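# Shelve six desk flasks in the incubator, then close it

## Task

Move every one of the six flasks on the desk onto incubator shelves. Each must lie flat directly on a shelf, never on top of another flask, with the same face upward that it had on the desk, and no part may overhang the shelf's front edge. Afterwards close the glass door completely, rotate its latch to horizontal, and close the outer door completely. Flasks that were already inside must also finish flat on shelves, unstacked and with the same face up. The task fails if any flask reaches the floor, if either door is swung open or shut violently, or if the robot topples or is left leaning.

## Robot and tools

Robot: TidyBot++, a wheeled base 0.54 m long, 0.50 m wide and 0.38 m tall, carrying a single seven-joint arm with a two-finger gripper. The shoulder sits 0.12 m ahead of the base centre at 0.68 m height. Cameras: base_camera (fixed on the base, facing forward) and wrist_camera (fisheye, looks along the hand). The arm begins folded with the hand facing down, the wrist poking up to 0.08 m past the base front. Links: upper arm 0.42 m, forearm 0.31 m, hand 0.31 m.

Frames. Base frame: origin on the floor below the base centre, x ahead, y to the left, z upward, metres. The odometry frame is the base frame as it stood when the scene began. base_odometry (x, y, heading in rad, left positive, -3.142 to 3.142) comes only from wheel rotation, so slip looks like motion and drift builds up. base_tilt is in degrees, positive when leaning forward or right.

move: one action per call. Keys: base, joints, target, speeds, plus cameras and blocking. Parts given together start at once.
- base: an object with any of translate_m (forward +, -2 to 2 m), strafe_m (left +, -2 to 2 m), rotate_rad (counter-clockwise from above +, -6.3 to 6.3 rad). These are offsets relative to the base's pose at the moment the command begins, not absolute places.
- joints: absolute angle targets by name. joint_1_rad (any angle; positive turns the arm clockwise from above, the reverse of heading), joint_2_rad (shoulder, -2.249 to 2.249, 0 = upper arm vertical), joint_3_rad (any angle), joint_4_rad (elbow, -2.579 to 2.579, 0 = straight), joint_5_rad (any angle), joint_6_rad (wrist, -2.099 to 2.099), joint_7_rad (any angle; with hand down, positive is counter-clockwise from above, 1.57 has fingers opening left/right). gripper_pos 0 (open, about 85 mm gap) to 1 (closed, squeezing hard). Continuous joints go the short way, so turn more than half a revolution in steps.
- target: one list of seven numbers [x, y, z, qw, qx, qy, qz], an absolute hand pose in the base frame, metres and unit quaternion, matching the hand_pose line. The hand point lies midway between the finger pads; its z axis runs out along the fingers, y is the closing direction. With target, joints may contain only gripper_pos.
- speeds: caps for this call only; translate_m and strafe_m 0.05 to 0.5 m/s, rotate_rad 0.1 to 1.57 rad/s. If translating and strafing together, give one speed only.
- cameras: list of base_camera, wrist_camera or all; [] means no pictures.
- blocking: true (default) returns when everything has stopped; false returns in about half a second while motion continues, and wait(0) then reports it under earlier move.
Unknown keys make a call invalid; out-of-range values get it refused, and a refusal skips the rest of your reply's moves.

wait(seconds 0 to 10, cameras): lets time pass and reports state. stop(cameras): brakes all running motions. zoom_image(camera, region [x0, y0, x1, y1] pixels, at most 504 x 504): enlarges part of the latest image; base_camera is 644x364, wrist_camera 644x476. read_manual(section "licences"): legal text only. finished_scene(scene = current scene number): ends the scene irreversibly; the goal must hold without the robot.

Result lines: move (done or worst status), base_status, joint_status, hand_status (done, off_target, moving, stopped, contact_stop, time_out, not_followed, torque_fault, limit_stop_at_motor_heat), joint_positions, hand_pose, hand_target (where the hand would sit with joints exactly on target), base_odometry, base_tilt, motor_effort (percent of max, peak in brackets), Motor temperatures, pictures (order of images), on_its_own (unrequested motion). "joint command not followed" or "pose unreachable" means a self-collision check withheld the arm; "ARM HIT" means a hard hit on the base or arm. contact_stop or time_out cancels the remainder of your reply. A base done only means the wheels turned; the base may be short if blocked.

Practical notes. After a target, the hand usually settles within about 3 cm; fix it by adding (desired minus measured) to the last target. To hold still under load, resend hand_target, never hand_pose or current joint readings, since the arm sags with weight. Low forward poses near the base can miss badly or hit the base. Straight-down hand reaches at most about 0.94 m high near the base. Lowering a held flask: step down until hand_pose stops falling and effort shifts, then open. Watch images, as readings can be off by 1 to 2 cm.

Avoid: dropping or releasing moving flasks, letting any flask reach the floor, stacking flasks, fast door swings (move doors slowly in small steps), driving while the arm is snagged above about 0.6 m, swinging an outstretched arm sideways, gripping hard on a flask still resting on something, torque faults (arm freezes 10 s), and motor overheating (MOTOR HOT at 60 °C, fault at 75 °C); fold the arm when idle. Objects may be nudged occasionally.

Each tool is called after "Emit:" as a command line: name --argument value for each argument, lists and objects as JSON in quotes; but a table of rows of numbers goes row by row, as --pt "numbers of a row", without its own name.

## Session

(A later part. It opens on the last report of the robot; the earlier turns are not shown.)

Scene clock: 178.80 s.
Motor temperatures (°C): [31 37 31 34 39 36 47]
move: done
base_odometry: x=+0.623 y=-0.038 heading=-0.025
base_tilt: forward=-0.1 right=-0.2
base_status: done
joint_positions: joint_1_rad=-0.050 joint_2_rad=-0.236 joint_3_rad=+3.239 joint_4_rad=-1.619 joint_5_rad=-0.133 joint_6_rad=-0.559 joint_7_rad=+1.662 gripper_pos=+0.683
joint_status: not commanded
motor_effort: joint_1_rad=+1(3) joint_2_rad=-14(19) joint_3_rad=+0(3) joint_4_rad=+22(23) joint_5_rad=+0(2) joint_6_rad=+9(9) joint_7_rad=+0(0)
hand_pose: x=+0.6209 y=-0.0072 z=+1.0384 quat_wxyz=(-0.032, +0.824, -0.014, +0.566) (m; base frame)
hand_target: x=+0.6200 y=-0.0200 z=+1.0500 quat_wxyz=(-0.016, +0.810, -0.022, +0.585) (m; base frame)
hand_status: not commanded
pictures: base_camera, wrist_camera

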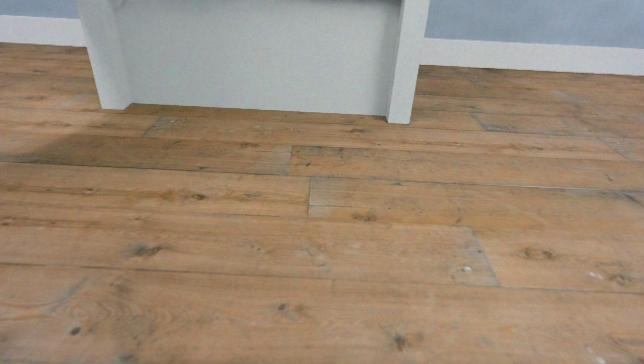

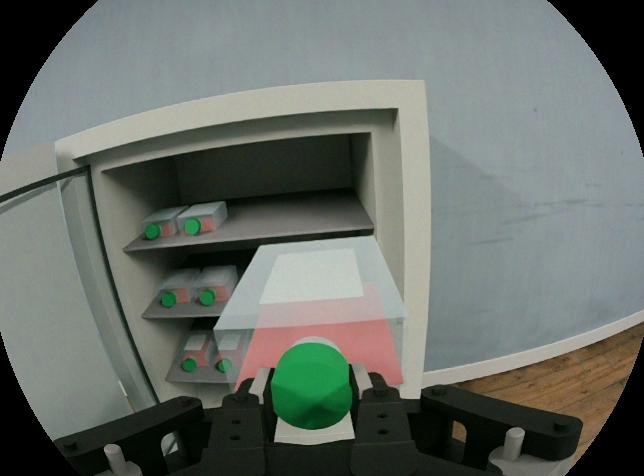

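Emit:
move --base '{"translate_m": 0.215, "strafe_m": 0.0}' --target '[0.62, -0.01, 1.015, -0.016, 0.805, -0.022, 0.592]'

Scene clock: 181.17 s.
Motor temperatures (°C): [31 37 31 34 39 36 47]
move: done
base_odometry: x=+0.838 y=-0.044 heading=-0.026
base_tilt: forward=-0.1 right=-0.2
base_status: done
joint_positions: joint_1_rad=-0.045 joint_2_rad=-0.249 joint_3_rad=+3.214 joint_4_rad=-1.760 joint_5_rad=-0.110 joint_6_rad=-0.422 joint_7_rad=+1.621 gripper_pos=+0.683
joint_status: not commanded
motor_effort: joint_1_rad=+1(3) joint_2_rad=-14(20) joint_3_rad=+0(2) joint_4_rad=+22(23) joint_5_rad=-1(2) joint_6_rad=+8(9) joint_7_rad=+0(1)
hand_pose: x=+0.6214 y=-0.0031 z=+0.9989 quat_wxyz=(-0.033, +0.822, -0.023, +0.568) (m; base frame)
hand_target: x=+0.6200 y=-0.0100 z=+1.0150 quat_wxyz=(-0.016, +0.805, -0.022, +0.592) (m; base frame)
hand_status: done (0.018 m and 3.8 deg from the pose sent, 0.024 m and 4.2 deg at the start)
pictures: base_camera, wrist_camera

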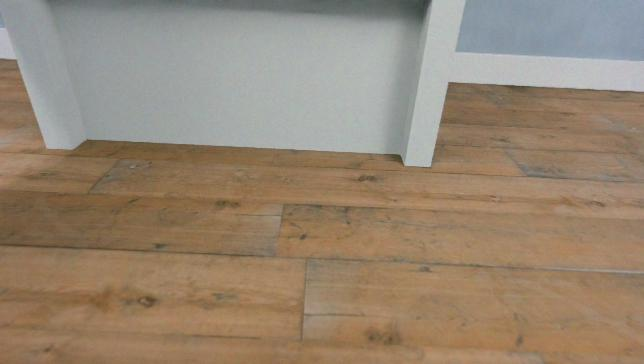

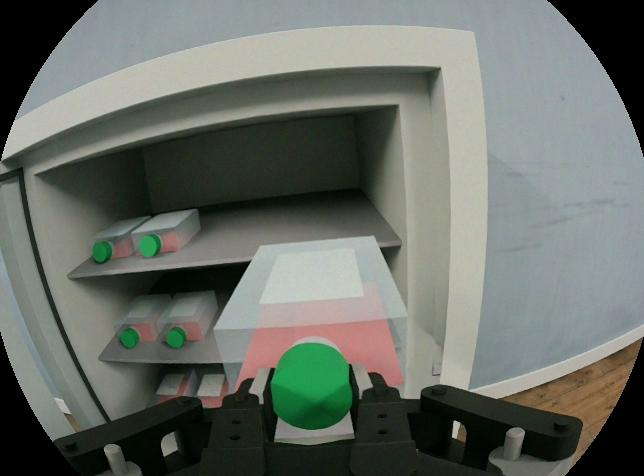

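Emit:
move --target '[0.72, -0.01, 1.015, -0.016, 0.805, -0.022, 0.592]'

Emit:
move --target '[0.80, -0.01, 1.015, -0.016, 0.805, -0.022, 0.592]'

Scene clock: 183.00 s.
Motor temperatures (°C): [31 37 31 34 39 36 47]
move: done
base_odometry: x=+0.838 y=-0.044 heading=-0.026
base_tilt: forward=-0.1 right=-0.2
base_status: not commanded
joint_positions: joint_1_rad=-0.022 joint_2_rad=-0.024 joint_3_rad=+3.203 joint_4_rad=-1.587 joint_5_rad=-0.110 joint_6_rad=-0.377 joint_7_rad=+1.621 gripper_pos=+0.683
joint_status: not commanded
motor_effort: joint_1_rad=+1(2) joint_2_rad=-23(26) joint_3_rad=+0(0) joint_4_rad=+22(23) joint_5_rad=-1(1) joint_6_rad=+9(9) joint_7_rad=+0(0)
hand_pose: x=+0.7145 y=-0.0097 z=+0.9931 quat_wxyz=(-0.021, +0.824, -0.026, +0.566) (m; base frame)
hand_target: x=+0.7200 y=-0.0100 z=+1.0150 quat_wxyz=(-0.016, +0.805, -0.022, +0.592) (m; base frame)
hand_status: done (0.023 m and 3.8 deg from the pose sent, 0.100 m and 3.8 deg at the start)
pictures: base_camera, wrist_camera

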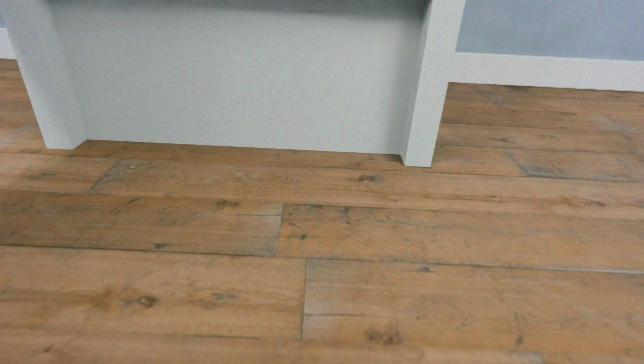

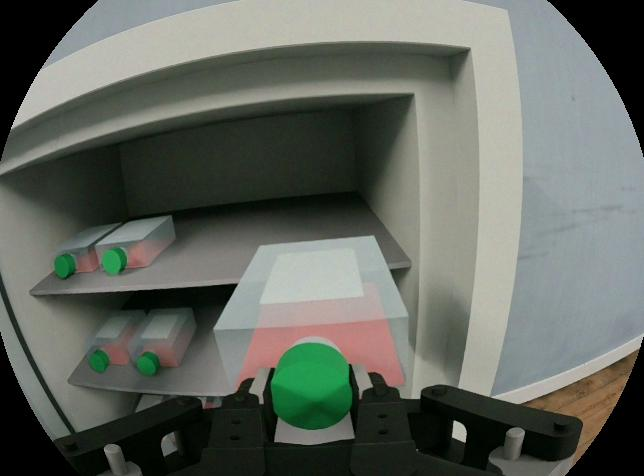

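Scene clock: 184.50 s.
Motor temperatures (°C): [31 37 31 34 39 36 47]
move: done
base_odometry: x=+0.838 y=-0.044 heading=-0.026
base_tilt: forward=-0.1 right=-0.2
base_status: not commanded
joint_positions: joint_1_rad=+0.015 joint_2_rad=+0.170 joint_3_rad=+3.160 joint_4_rad=-1.376 joint_5_rad=-0.110 joint_6_rad=-0.377 joint_7_rad=+1.621 gripper_pos=+0.683
joint_status: not commanded
motor_effort: joint_1_rad=+2(2) joint_2_rad=-31(33) joint_3_rad=+0(0) joint_4_rad=+22(23) joint_5_rad=-1(2) joint_6_rad=+8(9) joint_7_rad=+0(0)
hand_pose: x=+0.7969 y=-0.0073 z=+0.9979 quat_wxyz=(-0.021, +0.819, -0.022, +0.573) (m; base frame)
hand_target: x=+0.8000 y=-0.0100 z=+1.0150 quat_wxyz=(-0.016, +0.805, -0.022, +0.592) (m; base frame)
hand_status: done (0.018 m and 2.7 deg from the pose sent, 0.088 m and 3.8 deg at the start)
pictures: base_camera, wrist_camera

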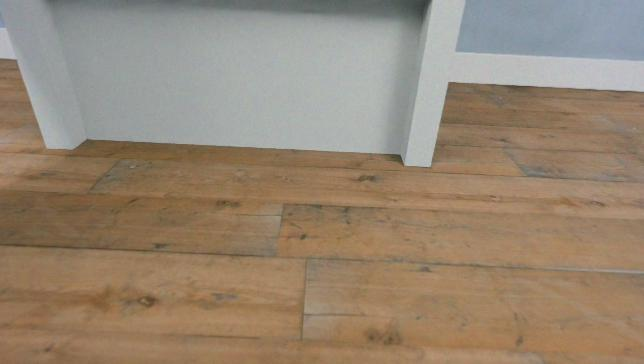

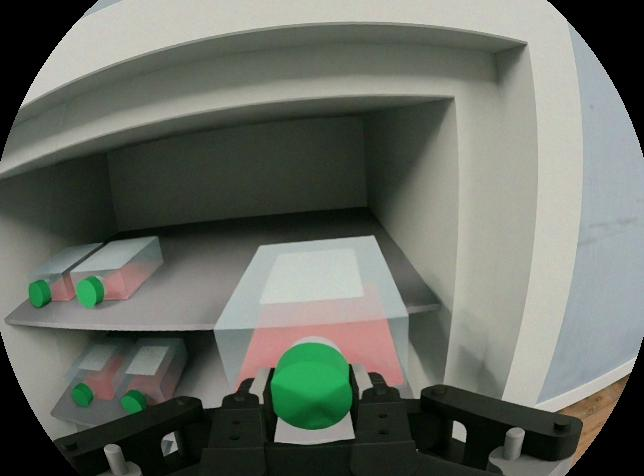

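Emit:
move --target '[0.86, -0.01, 1.01, -0.016, 0.805, -0.022, 0.592]'

Emit:
move --target '[0.86, -0.01, 0.995, -0.016, 0.805, -0.022, 0.592]' --cameras '[]'

Emit:
move --target '[0.86, -0.01, 0.983, -0.016, 0.805, -0.022, 0.592]'

Scene clock: 186.17 s.
Motor temperatures (°C): [31 37 31 35 39 36 47]
move: done
base_odometry: x=+0.838 y=-0.044 heading=-0.026
base_tilt: forward=-0.1 right=-0.2
base_status: not commanded
joint_positions: joint_1_rad=+0.015 joint_2_rad=+0.318 joint_3_rad=+3.159 joint_4_rad=-1.196 joint_5_rad=-0.110 joint_6_rad=-0.377 joint_7_rad=+1.621 gripper_pos=+0.683
joint_status: not commanded
motor_effort: joint_1_rad=+1(2) joint_2_rad=-37(39) joint_3_rad=+0(0) joint_4_rad=+22(23) joint_5_rad=+0(1) joint_6_rad=+9(9) joint_7_rad=+0(0)
hand_pose: x=+0.8601 y=-0.0077 z=+1.0025 quat_wxyz=(-0.020, +0.810, -0.020, +0.586) (m; base frame)
hand_target: x=+0.8600 y=-0.0100 z=+1.0100 quat_wxyz=(-0.016, +0.805, -0.022, +0.592) (m; base frame)
hand_status: done (0.008 m and 1.0 deg from the pose sent, 0.064 m and 2.7 deg at the start)
pictures: base_camera, wrist_camera

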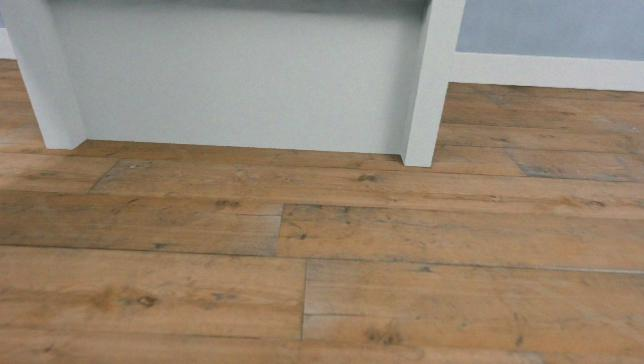

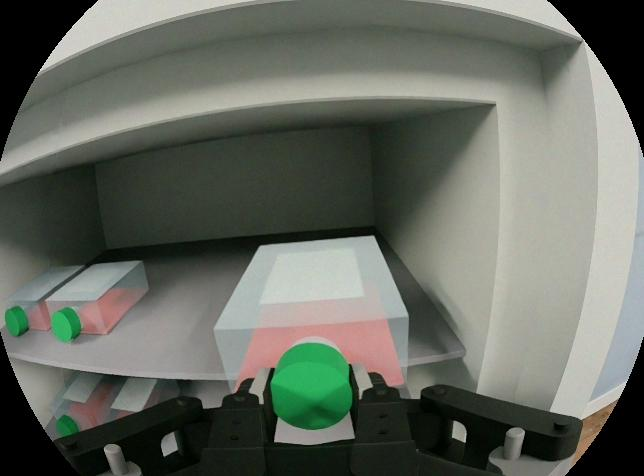

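Scene clock: 186.90 s.
Motor temperatures (°C): [31 37 31 35 39 36 47]
move: done
base_odometry: x=+0.838 y=-0.044 heading=-0.026
base_tilt: forward=-0.1 right=-0.2
base_status: not commanded
joint_positions: joint_1_rad=+0.018 joint_2_rad=+0.319 joint_3_rad=+3.151 joint_4_rad=-1.229 joint_5_rad=-0.110 joint_6_rad=-0.359 joint_7_rad=+1.621 gripper_pos=+0.683
joint_status: not commanded
motor_effort: joint_1_rad=+2(2) joint_2_rad=-37(38) joint_3_rad=+0(0) joint_4_rad=+22(23) joint_5_rad=-1(2) joint_6_rad=+8(9) joint_7_rad=+0(0)
hand_pose: x=+0.8594 y=-0.0054 z=+0.9864 quat_wxyz=(-0.022, +0.815, -0.020, +0.579) (m; base frame)
hand_target: x=+0.8600 y=-0.0100 z=+0.9950 quat_wxyz=(-0.016, +0.805, -0.022, +0.592) (m; base frame)
hand_status: done (0.010 m and 2.0 deg from the pose sent, 0.008 m and 1.0 deg at the start)
pictures: none
No camera images: "cameras" was empty.

Scene clock: 187.60 s.
Motor temperatures (°C): [31 37 31 35 39 36 47]
move: done
base_odometry: x=+0.838 y=-0.044 heading=-0.026
base_tilt: forward=-0.1 right=-0.2
base_status: not commanded
joint_positions: joint_1_rad=+0.023 joint_2_rad=+0.320 joint_3_rad=+3.143 joint_4_rad=-1.264 joint_5_rad=-0.110 joint_6_rad=-0.332 joint_7_rad=+1.621 gripper_pos=+0.683
joint_status: not commanded
motor_effort: joint_1_rad=+1(3) joint_2_rad=-37(38) joint_3_rad=+0(0) joint_4_rad=+22(23) joint_5_rad=-1(1) joint_6_rad=+8(10) joint_7_rad=+0(0)
hand_pose: x=+0.8589 y=-0.0052 z=+0.9722 quat_wxyz=(-0.023, +0.817, -0.021, +0.576) (m; base frame)
hand_target: x=+0.8600 y=-0.0100 z=+0.9830 quat_wxyz=(-0.016, +0.805, -0.022, +0.592) (m; base frame)
hand_status: done (0.012 m and 2.5 deg from the pose sent, 0.006 m and 2.0 deg at the start)
pictures: base_camera, wrist_camera

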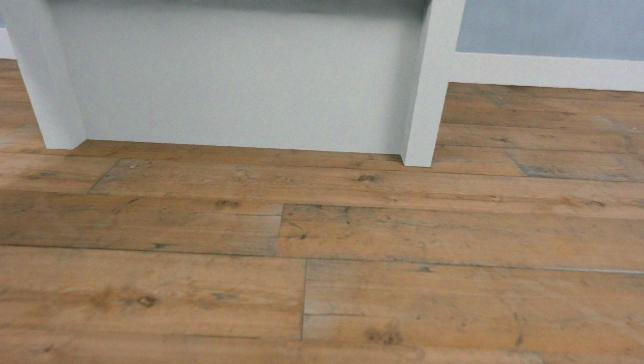

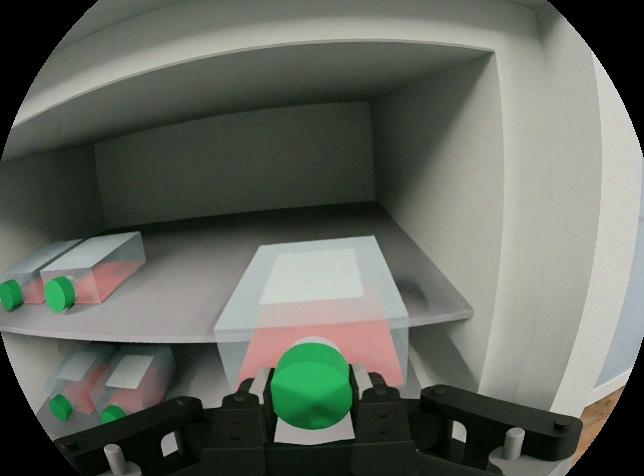

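Emit:
move --target '[0.86, -0.01, 1.015, -0.016, 0.805, -0.022, 0.592]' --cameras '[]'

Emit:
move --base '{"translate_m": 0.1}' --speeds '{"translate_m": 0.1}'

Scene clock: 189.47 s.
Motor temperatures (°C): [31 37 31 35 39 36 47]
move: done
base_odometry: x=+0.838 y=-0.044 heading=-0.026
base_tilt: forward=-0.1 right=-0.2
base_status: not commanded
joint_positions: joint_1_rad=+0.023 joint_2_rad=+0.321 joint_3_rad=+3.143 joint_4_rad=-1.172 joint_5_rad=-0.110 joint_6_rad=-0.354 joint_7_rad=+1.621 gripper_pos=+0.683
joint_status: not commanded
motor_effort: joint_1_rad=+2(2) joint_2_rad=-37(39) joint_3_rad=+0(1) joint_4_rad=+22(23) joint_5_rad=+0(1) joint_6_rad=+9(9) joint_7_rad=+0(0)
hand_pose: x=+0.8648 y=-0.0045 z=+1.0211 quat_wxyz=(-0.024, +0.797, -0.019, +0.603) (m; base frame)
hand_target: x=+0.8600 y=-0.0100 z=+1.0150 quat_wxyz=(-0.016, +0.805, -0.022, +0.592) (m; base frame)
hand_status: done (0.009 m and 1.8 deg from the pose sent, 0.043 m and 2.5 deg at the start)
pictures: none
No camera images: "cameras" was empty.

Scene clock: 190.97 s.
Motor temperatures (°C): [31 37 31 35 39 36 47]
move: done
base_odometry: x=+0.938 y=-0.047 heading=-0.026
base_tilt: forward=-0.1 right=-0.2
base_status: done
joint_positions: joint_1_rad=+0.023 joint_2_rad=+0.326 joint_3_rad=+3.143 joint_4_rad=-1.172 joint_5_rad=-0.110 joint_6_rad=-0.354 joint_7_rad=+1.621 gripper_pos=+0.683
joint_status: not commanded
motor_effort: joint_1_rad=+2(3) joint_2_rad=-37(40) joint_3_rad=+0(1) joint_4_rad=+22(23) joint_5_rad=-2(2) joint_6_rad=+9(10) joint_7_rad=+0(0)
hand_pose: x=+0.8664 y=-0.0046 z=+1.0176 quat_wxyz=(-0.024, +0.798, -0.019, +0.601) (m; base frame)
hand_target: x=+0.8600 y=-0.0100 z=+1.0150 quat_wxyz=(-0.016, +0.805, -0.022, +0.592) (m; base frame)
hand_status: not commanded
pictures: base_camera, wrist_camera

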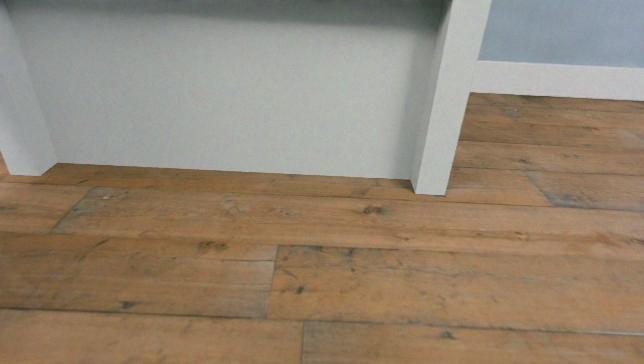

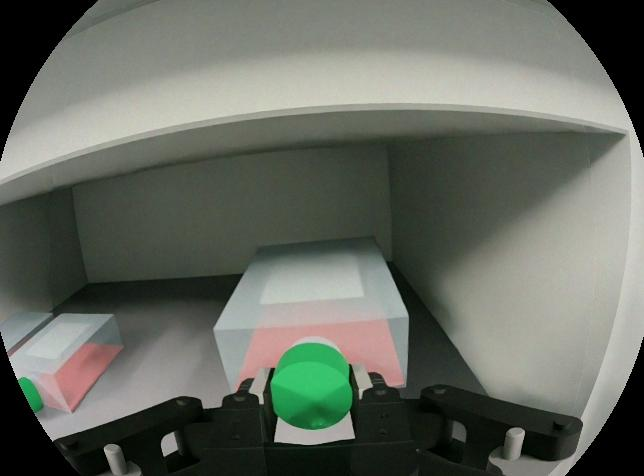

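Emit:
move --target '[0.86, -0.01, 0.998, -0.016, 0.805, -0.022, 0.592]' --cameras '[]'

Emit:
move --target '[0.86, -0.01, 0.986, -0.016, 0.805, -0.022, 0.592]' --cameras '[]'

Emit:
move --target '[0.86, -0.01, 0.975, -0.016, 0.805, -0.022, 0.592]'

Scene clock: 191.97 s.
Motor temperatures (°C): [31 37 31 35 39 36 47]
move: done
base_odometry: x=+0.938 y=-0.047 heading=-0.026
base_tilt: forward=-0.1 right=-0.2
base_status: not commanded
joint_positions: joint_1_rad=+0.023 joint_2_rad=+0.327 joint_3_rad=+3.143 joint_4_rad=-1.219 joint_5_rad=-0.110 joint_6_rad=-0.351 joint_7_rad=+1.621 gripper_pos=+0.683
joint_status: not commanded
motor_effort: joint_1_rad=+2(2) joint_2_rad=-37(39) joint_3_rad=+0(0) joint_4_rad=+22(23) joint_5_rad=-1(1) joint_6_rad=+9(9) joint_7_rad=+0(0)
hand_pose: x=+0.8634 y=-0.0048 z=+0.9889 quat_wxyz=(-0.023, +0.812, -0.020, +0.583) (m; base frame)
hand_target: x=+0.8600 y=-0.0100 z=+0.9980 quat_wxyz=(-0.016, +0.805, -0.022, +0.592) (m; base frame)
hand_status: done (0.011 m and 1.5 deg from the pose sent, 0.021 m and 1.6 deg at the start)
pictures: none
No camera images: "cameras" was empty.

Scene clock: 192.67 s.
Motor temperatures (°C): [31 37 31 35 39 36 47]
move: done
base_odometry: x=+0.938 y=-0.047 heading=-0.026
base_tilt: forward=-0.1 right=-0.2
base_status: not commanded
joint_positions: joint_1_rad=+0.023 joint_2_rad=+0.327 joint_3_rad=+3.142 joint_4_rad=-1.255 joint_5_rad=-0.110 joint_6_rad=-0.333 joint_7_rad=+1.621 gripper_pos=+0.683
joint_status: not commanded
motor_effort: joint_1_rad=+1(2) joint_2_rad=-37(38) joint_3_rad=+0(0) joint_4_rad=+21(23) joint_5_rad=-1(1) joint_6_rad=+9(10) joint_7_rad=+0(0)
hand_pose: x=+0.8617 y=-0.0051 z=+0.9719 quat_wxyz=(-0.023, +0.817, -0.021, +0.576) (m; base frame)
hand_target: x=+0.8600 y=-0.0100 z=+0.9860 quat_wxyz=(-0.016, +0.805, -0.022, +0.592) (m; base frame)
hand_status: done (0.015 m and 2.5 deg from the pose sent, 0.007 m and 1.5 deg at the start)
pictures: none
No camera images: "cameras" was empty.

Scene clock: 193.33 s.
Motor temperatures (°C): [31 37 31 35 39 36 47]
move: done
base_odometry: x=+0.938 y=-0.047 heading=-0.026
base_tilt: forward=-0.1 right=-0.2
base_status: not commanded
joint_positions: joint_1_rad=+0.027 joint_2_rad=+0.327 joint_3_rad=+3.136 joint_4_rad=-1.288 joint_5_rad=-0.110 joint_6_rad=-0.305 joint_7_rad=+1.621 gripper_pos=+0.683
joint_status: not commanded
motor_effort: joint_1_rad=+2(2) joint_2_rad=-36(38) joint_3_rad=+0(0) joint_4_rad=+22(23) joint_5_rad=+0(1) joint_6_rad=+8(9) joint_7_rad=+0(0)
hand_pose: x=+0.8608 y=-0.0054 z=+0.9605 quat_wxyz=(-0.023, +0.818, -0.022, +0.574) (m; base frame)
hand_target: x=+0.8600 y=-0.0100 z=+0.9750 quat_wxyz=(-0.016, +0.805, -0.022, +0.592) (m; base frame)
hand_status: done (0.015 m and 2.7 deg from the pose sent, 0.006 m and 2.5 deg at the start)
pictures: base_camera, wrist_camera

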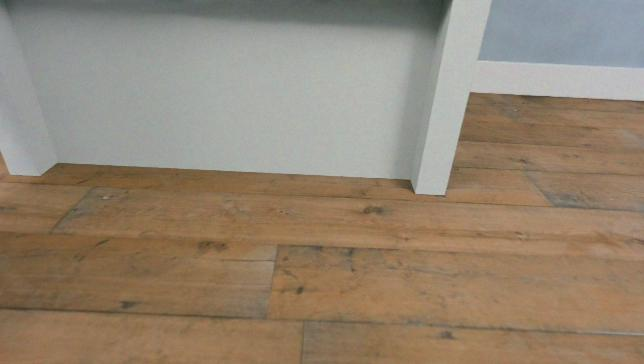

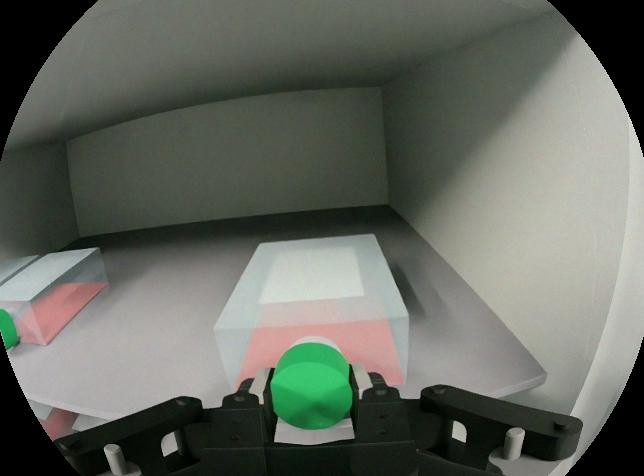

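Emit:
move --target '[0.86, -0.01, 0.99, -0.016, 0.805, -0.022, 0.592]' --cameras '[]'

Emit:
move --base '{"translate_m": 0.04, "strafe_m": -0.02}' --speeds '{"translate_m": 0.1}'

Emit:
move --target '[0.86, -0.01, 0.972, -0.016, 0.805, -0.022, 0.592]' --cameras '["wrist_camera"]'

Emit:
move --target '[0.86, -0.01, 0.96, -0.016, 0.805, -0.022, 0.592]' --cameras '["wrist_camera"]'

Scene clock: 195.10 s.
Motor temperatures (°C): [31 37 31 35 39 36 47]
move: done
base_odometry: x=+0.938 y=-0.047 heading=-0.026
base_tilt: forward=-0.1 right=-0.2
base_status: not commanded
joint_positions: joint_1_rad=+0.027 joint_2_rad=+0.327 joint_3_rad=+3.136 joint_4_rad=-1.256 joint_5_rad=-0.110 joint_6_rad=-0.307 joint_7_rad=+1.621 gripper_pos=+0.683
joint_status: not commanded
motor_effort: joint_1_rad=+1(2) joint_2_rad=-37(39) joint_3_rad=+0(1) joint_4_rad=+22(23) joint_5_rad=-1(1) joint_6_rad=+9(9) joint_7_rad=+0(0)
hand_pose: x=+0.8641 y=-0.0054 z=+0.9792 quat_wxyz=(-0.023, +0.810, -0.022, +0.586) (m; base frame)
hand_target: x=+0.8600 y=-0.0100 z=+0.9900 quat_wxyz=(-0.016, +0.805, -0.022, +0.592) (m; base frame)
hand_status: done (0.012 m and 1.2 deg from the pose sent, 0.030 m and 2.7 deg at the start)
pictures: none
No camera images: "cameras" was empty.

Scene clock: 196.03 s.
Motor temperatures (°C): [31 37 31 35 39 36 47]
move: done
base_odometry: x=+0.978 y=-0.068 heading=-0.026
base_tilt: forward=-0.1 right=-0.2
base_status: done
joint_positions: joint_1_rad=+0.028 joint_2_rad=+0.327 joint_3_rad=+3.136 joint_4_rad=-1.256 joint_5_rad=-0.110 joint_6_rad=-0.307 joint_7_rad=+1.621 gripper_pos=+0.683
joint_status: not commanded
motor_effort: joint_1_rad=+1(4) joint_2_rad=-37(41) joint_3_rad=+0(1) joint_4_rad=+22(23) joint_5_rad=-1(2) joint_6_rad=+8(9) joint_7_rad=+0(0)
hand_pose: x=+0.8640 y=-0.0059 z=+0.9794 quat_wxyz=(-0.023, +0.810, -0.022, +0.586) (m; base frame)
hand_target: x=+0.8600 y=-0.0100 z=+0.9900 quat_wxyz=(-0.016, +0.805, -0.022, +0.592) (m; base frame)
hand_status: not commanded
pictures: base_camera, wrist_camera

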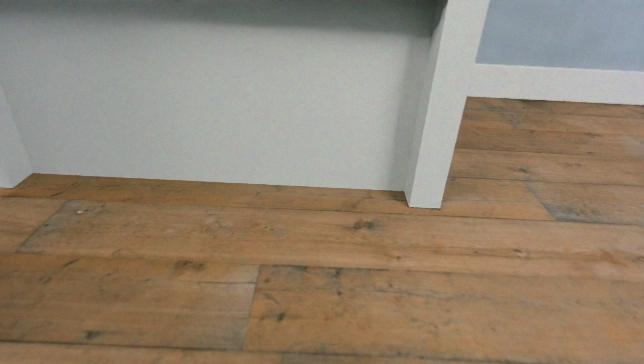

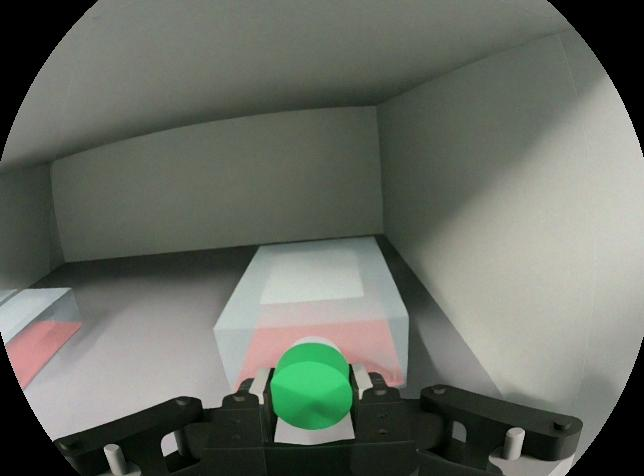

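Scene clock: 196.80 s.
Motor temperatures (°C): [31 37 31 35 39 36 47]
move: done
base_odometry: x=+0.978 y=-0.068 heading=-0.026
base_tilt: forward=-0.1 right=-0.2
base_status: not commanded
joint_positions: joint_1_rad=+0.030 joint_2_rad=+0.327 joint_3_rad=+3.133 joint_4_rad=-1.299 joint_5_rad=-0.110 joint_6_rad=-0.287 joint_7_rad=+1.621 gripper_pos=+0.683
joint_status: not commanded
motor_effort: joint_1_rad=+2(2) joint_2_rad=-36(38) joint_3_rad=+0(1) joint_4_rad=+21(24) joint_5_rad=+0(1) joint_6_rad=+8(9) joint_7_rad=+0(0)
hand_pose: x=+0.8613 y=-0.0057 z=+0.9591 quat_wxyz=(-0.023, +0.816, -0.023, +0.577) (m; base frame)
hand_target: x=+0.8600 y=-0.0100 z=+0.9720 quat_wxyz=(-0.016, +0.805, -0.022, +0.592) (m; base frame)
hand_status: done (0.014 m and 2.3 deg from the pose sent, 0.009 m and 1.2 deg at the start)
pictures: wrist_camera

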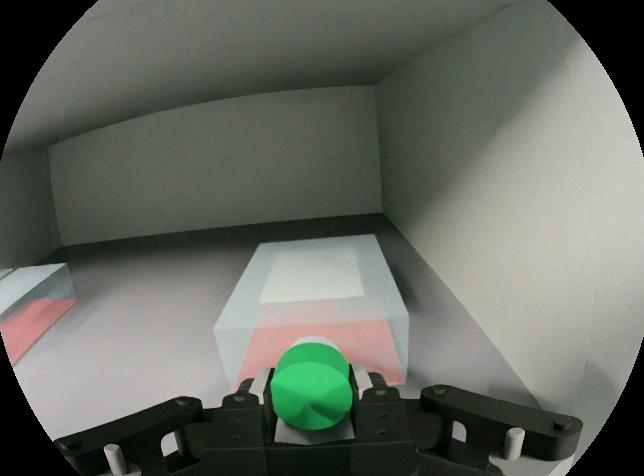

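Scene clock: 197.47 s.
Motor temperatures (°C): [31 37 31 35 39 36 47]
move: done
base_odometry: x=+0.978 y=-0.068 heading=-0.026
base_tilt: forward=-0.1 right=-0.2
base_status: not commanded
joint_positions: joint_1_rad=+0.035 joint_2_rad=+0.325 joint_3_rad=+3.125 joint_4_rad=-1.321 joint_5_rad=-0.110 joint_6_rad=-0.250 joint_7_rad=+1.621 gripper_pos=+0.683
joint_status: not commanded
motor_effort: joint_1_rad=+2(2) joint_2_rad=-33(36) joint_3_rad=+0(0) joint_4_rad=+20(21) joint_5_rad=-1(1) joint_6_rad=+7(8) joint_7_rad=+0(0)
hand_pose: x=+0.8617 y=-0.0059 z=+0.9579 quat_wxyz=(-0.024, +0.812, -0.024, +0.583) (m; base frame)
hand_target: x=+0.8600 y=-0.0100 z=+0.9600 quat_wxyz=(-0.016, +0.805, -0.022, +0.592) (m; base frame)
hand_status: done (0.005 m and 1.6 deg from the pose sent, 0.005 m and 2.3 deg at the start)
pictures: wrist_camera

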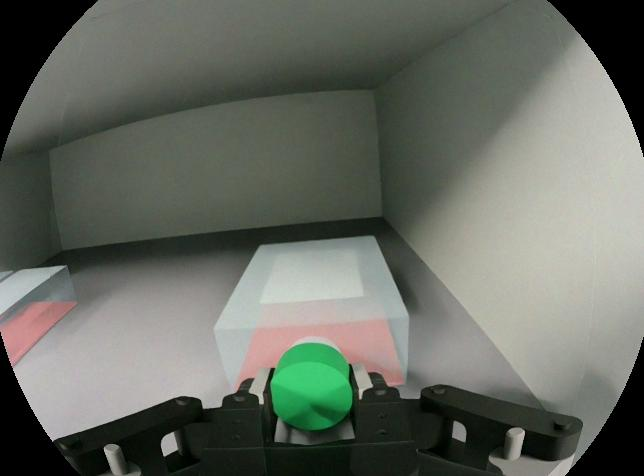

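Emit:
move --joints '{"gripper_pos": 0.45}' --cameras '["wrist_camera"]'

Emit:
move --target '[0.78, -0.01, 0.985, -0.016, 0.805, -0.022, 0.592]' --cameras '["wrist_camera"]'

Emit:
move --base '{"translate_m": -0.2}'

Scene clock: 198.47 s.
Motor temperatures (°C): [31 37 31 35 39 36 47]
move: done
base_odometry: x=+0.978 y=-0.068 heading=-0.026
base_tilt: forward=-0.1 right=-0.2
base_status: not commanded
joint_positions: joint_1_rad=+0.035 joint_2_rad=+0.325 joint_3_rad=+3.125 joint_4_rad=-1.323 joint_5_rad=-0.110 joint_6_rad=-0.250 joint_7_rad=+1.621 gripper_pos=+0.450
joint_status: all done
motor_effort: joint_1_rad=+1(3) joint_2_rad=-35(36) joint_3_rad=+0(1) joint_4_rad=+21(22) joint_5_rad=-1(1) joint_6_rad=+8(8) joint_7_rad=+0(0)
hand_pose: x=+0.8615 y=-0.0059 z=+0.9567 quat_wxyz=(-0.024, +0.812, -0.024, +0.583) (m; base frame)
hand_target: x=+0.8600 y=-0.0100 z=+0.9600 quat_wxyz=(-0.016, +0.805, -0.022, +0.592) (m; base frame)
hand_status: not commanded
pictures: wrist_camera

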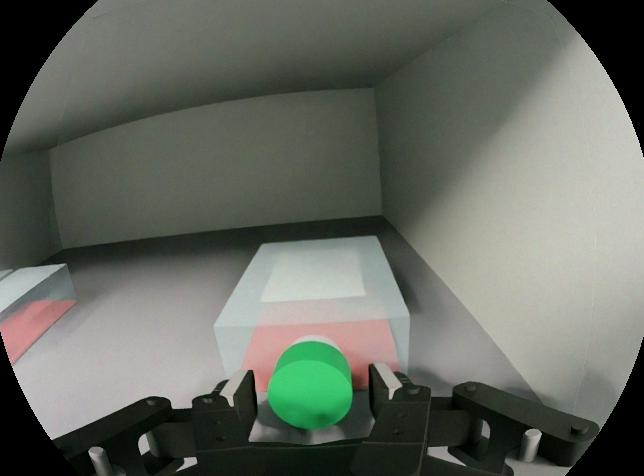

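Scene clock: 199.93 s.
Motor temperatures (°C): [31 37 31 35 39 36 47]
move: done
base_odometry: x=+0.978 y=-0.068 heading=-0.026
base_tilt: forward=-0.1 right=-0.2
base_status: not commanded
joint_positions: joint_1_rad=+0.036 joint_2_rad=+0.137 joint_3_rad=+3.125 joint_4_rad=-1.498 joint_5_rad=-0.110 joint_6_rad=-0.250 joint_7_rad=+1.621 gripper_pos=+0.450
joint_status: not commanded
motor_effort: joint_1_rad=+1(2) joint_2_rad=-28(36) joint_3_rad=+0(1) joint_4_rad=+21(22) joint_5_rad=-1(1) joint_6_rad=+8(9) joint_7_rad=+0(0)
hand_pose: x=+0.7862 y=-0.0036 z=+0.9829 quat_wxyz=(-0.023, +0.808, -0.023, +0.588) (m; base frame)
hand_target: x=+0.7800 y=-0.0100 z=+0.9850 quat_wxyz=(-0.016, +0.805, -0.022, +0.592) (m; base frame)
hand_status: done (0.009 m and 1.0 deg from the pose sent, 0.086 m and 1.6 deg at the start)
pictures: wrist_camera

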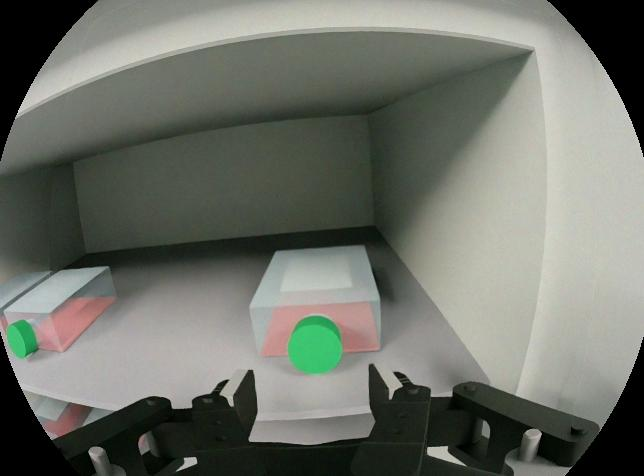

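Scene clock: 201.57 s.
Motor temperatures (°C): [31 37 31 35 39 36 47]
move: done
base_odometry: x=+0.778 y=-0.063 heading=-0.026
base_tilt: forward=-0.1 right=-0.2
base_status: done
joint_positions: joint_1_rad=+0.039 joint_2_rad=+0.127 joint_3_rad=+3.124 joint_4_rad=-1.500 joint_5_rad=-0.110 joint_6_rad=-0.250 joint_7_rad=+1.621 gripper_pos=+0.450
joint_status: not commanded
motor_effort: joint_1_rad=+2(3) joint_2_rad=-28(34) joint_3_rad=+0(1) joint_4_rad=+21(23) joint_5_rad=+0(1) joint_6_rad=+8(9) joint_7_rad=+0(0)
hand_pose: x=+0.7829 y=-0.0058 z=+0.9877 quat_wxyz=(-0.022, +0.806, -0.024, +0.591) (m; base frame)
hand_target: x=+0.7800 y=-0.0100 z=+0.9850 quat_wxyz=(-0.016, +0.805, -0.022, +0.592) (m; base frame)
hand_status: not commanded
pictures: base_camera, wrist_camera

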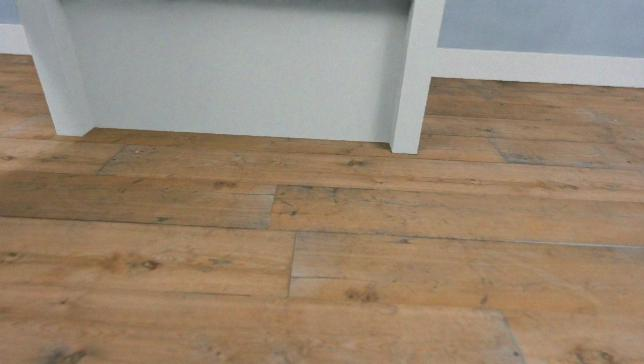

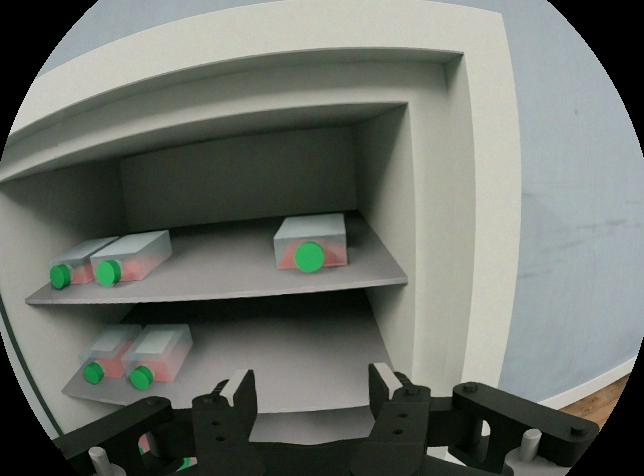

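Emit:
move --base '{"translate_m": -0.45}' --target '[0.6, -0.02, 1.08, -0.046, 0.8166, 0.0655, 0.5718]' --cameras '[]'

Emit:
move --base '{"translate_m": -0.589, "strafe_m": 1.095, "rotate_rad": 1.735}' --speeds '{"rotate_rad": 0.8}' --joints '{"gripper_pos": 0.2}'

Scene clock: 204.57 s.
Motor temperatures (°C): [31 37 31 35 39 36 47]
move: done
base_odometry: x=+0.328 y=-0.051 heading=-0.026
base_tilt: forward=-0.1 right=-0.2
base_status: done
joint_positions: joint_1_rad=-0.241 joint_2_rad=-0.276 joint_3_rad=+3.499 joint_4_rad=-1.500 joint_5_rad=-0.260 joint_6_rad=-0.675 joint_7_rad=+1.962 gripper_pos=+0.450
joint_status: not commanded
motor_effort: joint_1_rad=+1(3) joint_2_rad=-11(34) joint_3_rad=-1(2) joint_4_rad=+20(22) joint_5_rad=-1(3) joint_6_rad=+7(9) joint_7_rad=+0(0)
hand_pose: x=+0.6019 y=-0.0374 z=+1.0960 quat_wxyz=(-0.019, +0.805, +0.053, +0.591) (m; base frame)
hand_target: x=+0.6000 y=-0.0200 z=+1.0800 quat_wxyz=(-0.046, +0.817, +0.065, +0.572) (m; base frame)
hand_status: done (0.024 m and 4.3 deg from the pose sent, 0.205 m and 10.9 deg at the start)
pictures: none
No camera images: "cameras" was empty.

Scene clock: 208.37 s.
Motor temperatures (°C): [31 37 31 35 39 36 47]
move: done
base_odometry: x=-0.233 y=+1.059 heading=+1.710
base_tilt: forward=-0.1 right=-0.2
base_status: done
joint_positions: joint_1_rad=-0.252 joint_2_rad=-0.265 joint_3_rad=+3.510 joint_4_rad=-1.500 joint_5_rad=-0.265 joint_6_rad=-0.677 joint_7_rad=+1.963 gripper_pos=+0.200
joint_status: all done
motor_effort: joint_1_rad=+2(4) joint_2_rad=-11(15) joint_3_rad=-2(5) joint_4_rad=+20(22) joint_5_rad=-2(3) joint_6_rad=+7(8) joint_7_rad=+0(0)
hand_pose: x=+0.6066 y=-0.0365 z=+1.0900 quat_wxyz=(-0.022, +0.809, +0.052, +0.586) (m; base frame)
hand_target: x=+0.6000 y=-0.0200 z=+1.0800 quat_wxyz=(-0.046, +0.817, +0.065, +0.572) (m; base frame)
hand_status: not commanded
pictures: base_camera, wrist_camera

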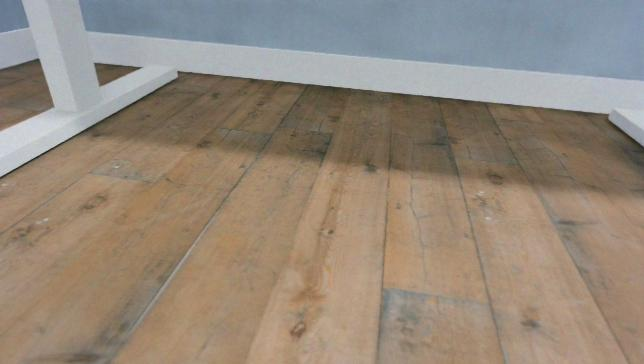

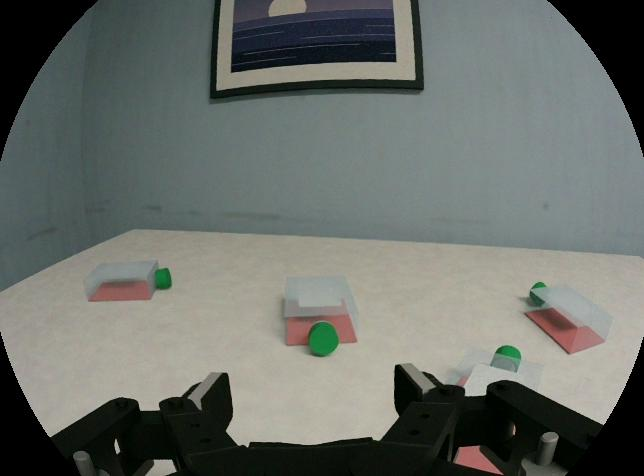

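Emit:
move --target '[0.77, -0.015, 0.99, -0.0488, 0.8162, 0.0696, 0.5715]'

Scene clock: 210.93 s.
Motor temperatures (°C): [31 37 31 35 39 36 47]
move: done
base_odometry: x=-0.233 y=+1.059 heading=+1.710
base_tilt: forward=-0.1 right=-0.2
base_status: not commanded
joint_positions: joint_1_rad=+0.273 joint_2_rad=+0.122 joint_3_rad=+3.034 joint_4_rad=-1.450 joint_5_rad=-0.658 joint_6_rad=-0.520 joint_7_rad=+2.333 gripper_pos=+0.200
joint_status: not commanded
motor_effort: joint_1_rad=+2(3) joint_2_rad=-27(29) joint_3_rad=-1(2) joint_4_rad=+20(22) joint_5_rad=-2(3) joint_6_rad=+6(8) joint_7_rad=+0(1)
hand_pose: x=+0.7597 y=-0.0142 z=+0.9782 quat_wxyz=(-0.043, +0.830, +0.082, +0.551) (m; base frame)
hand_target: x=+0.7700 y=-0.0150 z=+0.9900 quat_wxyz=(-0.049, +0.816, +0.070, +0.572) (m; base frame)
hand_status: done (0.016 m and 3.2 deg from the pose sent, 0.193 m and 4.1 deg at the start)
pictures: base_camera, wrist_camera

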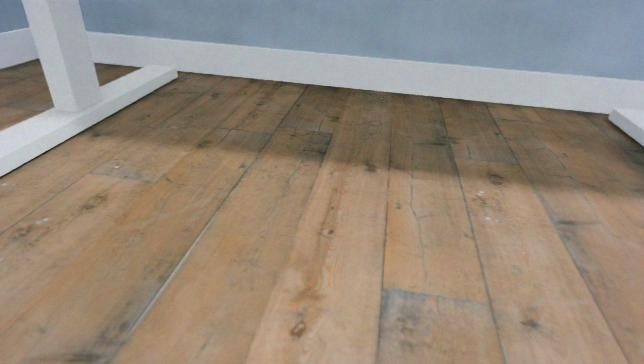

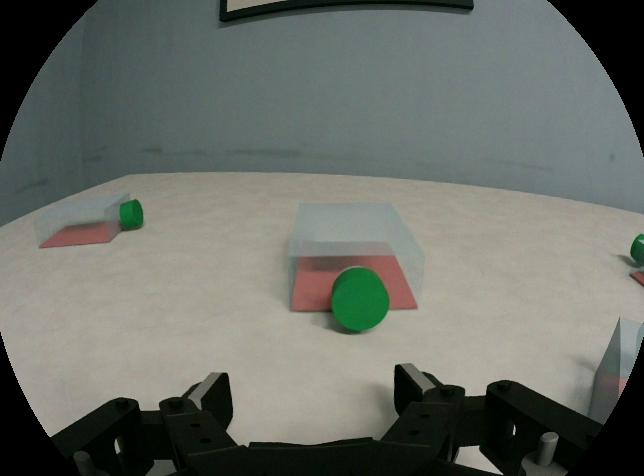

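Emit:
move --target '[0.825, -0.03, 0.987, -0.0488, 0.8162, 0.0696, 0.5715]' --cameras '["wrist_camera"]'

Scene clock: 213.17 s.
Motor temperatures (°C): [31 37 31 35 39 36 47]
move: done
base_odometry: x=-0.233 y=+1.059 heading=+1.710
base_tilt: forward=-0.1 right=-0.2
base_status: not commanded
joint_positions: joint_1_rad=+0.405 joint_2_rad=+0.280 joint_3_rad=+2.835 joint_4_rad=-1.281 joint_5_rad=-0.587 joint_6_rad=-0.510 joint_7_rad=+2.273 gripper_pos=+0.200
joint_status: not commanded
motor_effort: joint_1_rad=+2(2) joint_2_rad=-32(34) joint_3_rad=-3(3) joint_4_rad=+21(22) joint_5_rad=-2(4) joint_6_rad=+6(7) joint_7_rad=+0(0)
hand_pose: x=+0.8179 y=-0.0151 z=+0.9811 quat_wxyz=(-0.070, +0.822, +0.080, +0.560) (m; base frame)
hand_target: x=+0.8250 y=-0.0300 z=+0.9870 quat_wxyz=(-0.049, +0.816, +0.070, +0.572) (m; base frame)
hand_status: done (0.017 m and 3.1 deg from the pose sent, 0.068 m and 3.2 deg at the start)
pictures: wrist_camera

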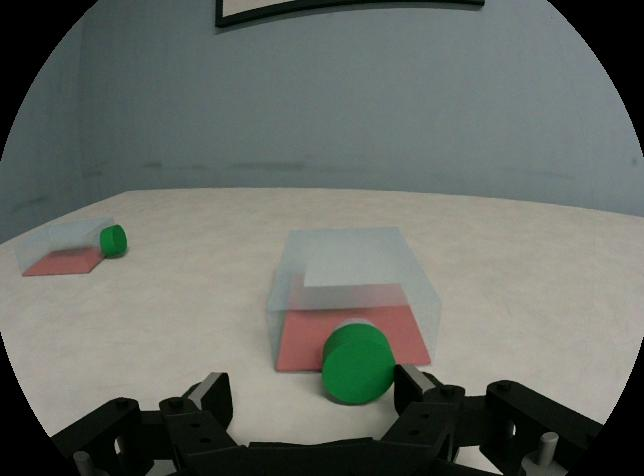

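Emit:
move --target '[0.841, -0.046, 0.982, -0.0488, 0.8162, 0.0696, 0.5715]' --cameras '["wrist_camera"]'

Scene clock: 214.23 s.
Motor temperatures (°C): [31 37 31 35 39 36 47]
move: done
base_odometry: x=-0.233 y=+1.059 heading=+1.710
base_tilt: forward=-0.1 right=-0.2
base_status: not commanded
joint_positions: joint_1_rad=+0.455 joint_2_rad=+0.331 joint_3_rad=+2.776 joint_4_rad=-1.226 joint_5_rad=-0.560 joint_6_rad=-0.510 joint_7_rad=+2.273 gripper_pos=+0.200
joint_status: not commanded
motor_effort: joint_1_rad=+2(3) joint_2_rad=-33(35) joint_3_rad=-3(4) joint_4_rad=+21(22) joint_5_rad=-3(4) joint_6_rad=+6(7) joint_7_rad=+0(0)
hand_pose: x=+0.8347 y=-0.0292 z=+0.9832 quat_wxyz=(-0.071, +0.818, +0.079, +0.566) (m; base frame)
hand_target: x=+0.8410 y=-0.0460 z=+0.9820 quat_wxyz=(-0.049, +0.816, +0.070, +0.572) (m; base frame)
hand_status: done (0.018 m and 2.8 deg from the pose sent, 0.039 m and 3.1 deg at the start)
pictures: wrist_camera

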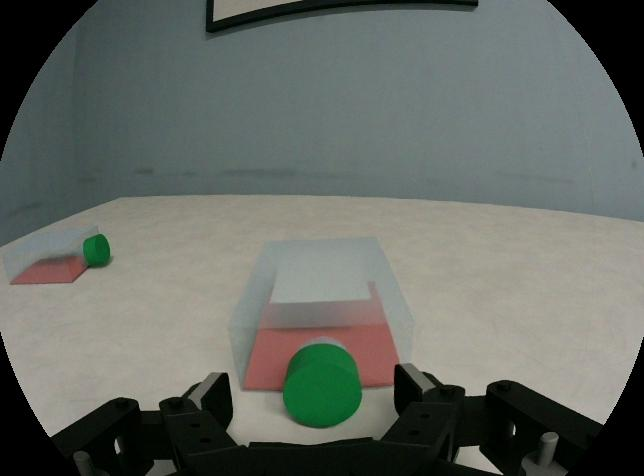

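Emit:
move --target '[0.843, -0.05, 0.976, -0.0488, 0.8162, 0.0696, 0.5715]' --cameras '["wrist_camera"]'

Emit:
move --joints '{"gripper_pos": 0.66}' --cameras '[]'

Emit:
move --joints '{"gripper_pos": 0.9}' --cameras '["wrist_camera"]'

Scene clock: 215.10 s.
Motor temperatures (°C): [31 37 31 35 39 36 47]
move: done
base_odometry: x=-0.233 y=+1.059 heading=+1.710
base_tilt: forward=-0.1 right=-0.2
base_status: not commanded
joint_positions: joint_1_rad=+0.478 joint_2_rad=+0.337 joint_3_rad=+2.750 joint_4_rad=-1.226 joint_5_rad=-0.560 joint_6_rad=-0.500 joint_7_rad=+2.273 gripper_pos=+0.200
joint_status: not commanded
motor_effort: joint_1_rad=+1(2) joint_2_rad=-34(34) joint_3_rad=-3(4) joint_4_rad=+21(21) joint_5_rad=-3(3) joint_6_rad=+6(6) joint_7_rad=+0(0)
hand_pose: x=+0.8362 y=-0.0331 z=+0.9837 quat_wxyz=(-0.073, +0.816, +0.074, +0.568) (m; base frame)
hand_target: x=+0.8430 y=-0.0500 z=+0.9760 quat_wxyz=(-0.049, +0.816, +0.070, +0.572) (m; base frame)
hand_status: done (0.020 m and 2.9 deg from the pose sent, 0.024 m and 2.8 deg at the start)
pictures: wrist_camera

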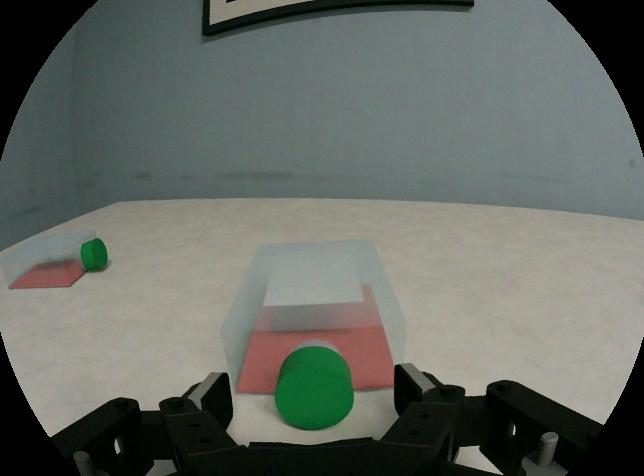

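Scene clock: 215.90 s.
Motor temperatures (°C): [31 37 31 35 39 36 47]
move: done
base_odometry: x=-0.233 y=+1.059 heading=+1.710
base_tilt: forward=-0.1 right=-0.2
base_status: not commanded
joint_positions: joint_1_rad=+0.478 joint_2_rad=+0.337 joint_3_rad=+2.750 joint_4_rad=-1.226 joint_5_rad=-0.560 joint_6_rad=-0.500 joint_7_rad=+2.273 gripper_pos=+0.656
joint_status: all done
motor_effort: joint_1_rad=+1(2) joint_2_rad=-33(34) joint_3_rad=-3(4) joint_4_rad=+21(21) joint_5_rad=-3(3) joint_6_rad=+6(6) joint_7_rad=+0(0)
hand_pose: x=+0.8362 y=-0.0331 z=+0.9837 quat_wxyz=(-0.073, +0.816, +0.074, +0.568) (m; base frame)
hand_target: x=+0.8430 y=-0.0500 z=+0.9760 quat_wxyz=(-0.049, +0.816, +0.070, +0.572) (m; base frame)
hand_status: not commanded
pictures: none
No camera images: "cameras" was empty.

Scene clock: 216.57 s.
Motor temperatures (°C): [31 37 31 35 39 36 47]
move: off_target
base_odometry: x=-0.233 y=+1.059 heading=+1.710
base_tilt: forward=-0.1 right=-0.2
base_status: not commanded
joint_positions: joint_1_rad=+0.478 joint_2_rad=+0.337 joint_3_rad=+2.750 joint_4_rad=-1.226 joint_5_rad=-0.560 joint_6_rad=-0.500 joint_7_rad=+2.273 gripper_pos=+0.693
joint_status: gripper_pos off_target (ended at +0.693, target +0.900)
motor_effort: joint_1_rad=+2(3) joint_2_rad=-33(33) joint_3_rad=-3(3) joint_4_rad=+20(21) joint_5_rad=-3(3) joint_6_rad=+6(6) joint_7_rad=+0(0)
hand_pose: x=+0.8363 y=-0.0332 z=+0.9838 quat_wxyz=(-0.073, +0.816, +0.074, +0.569) (m; base frame)
hand_target: x=+0.8430 y=-0.0500 z=+0.9760 quat_wxyz=(-0.049, +0.816, +0.070, +0.572) (m; base frame)
hand_status: not commanded
pictures: wrist_camera

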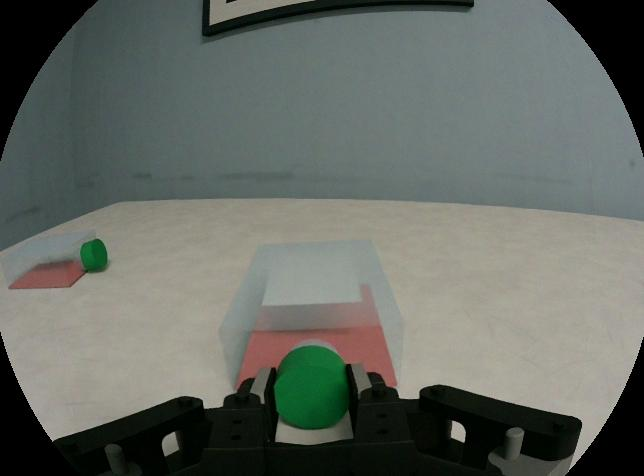

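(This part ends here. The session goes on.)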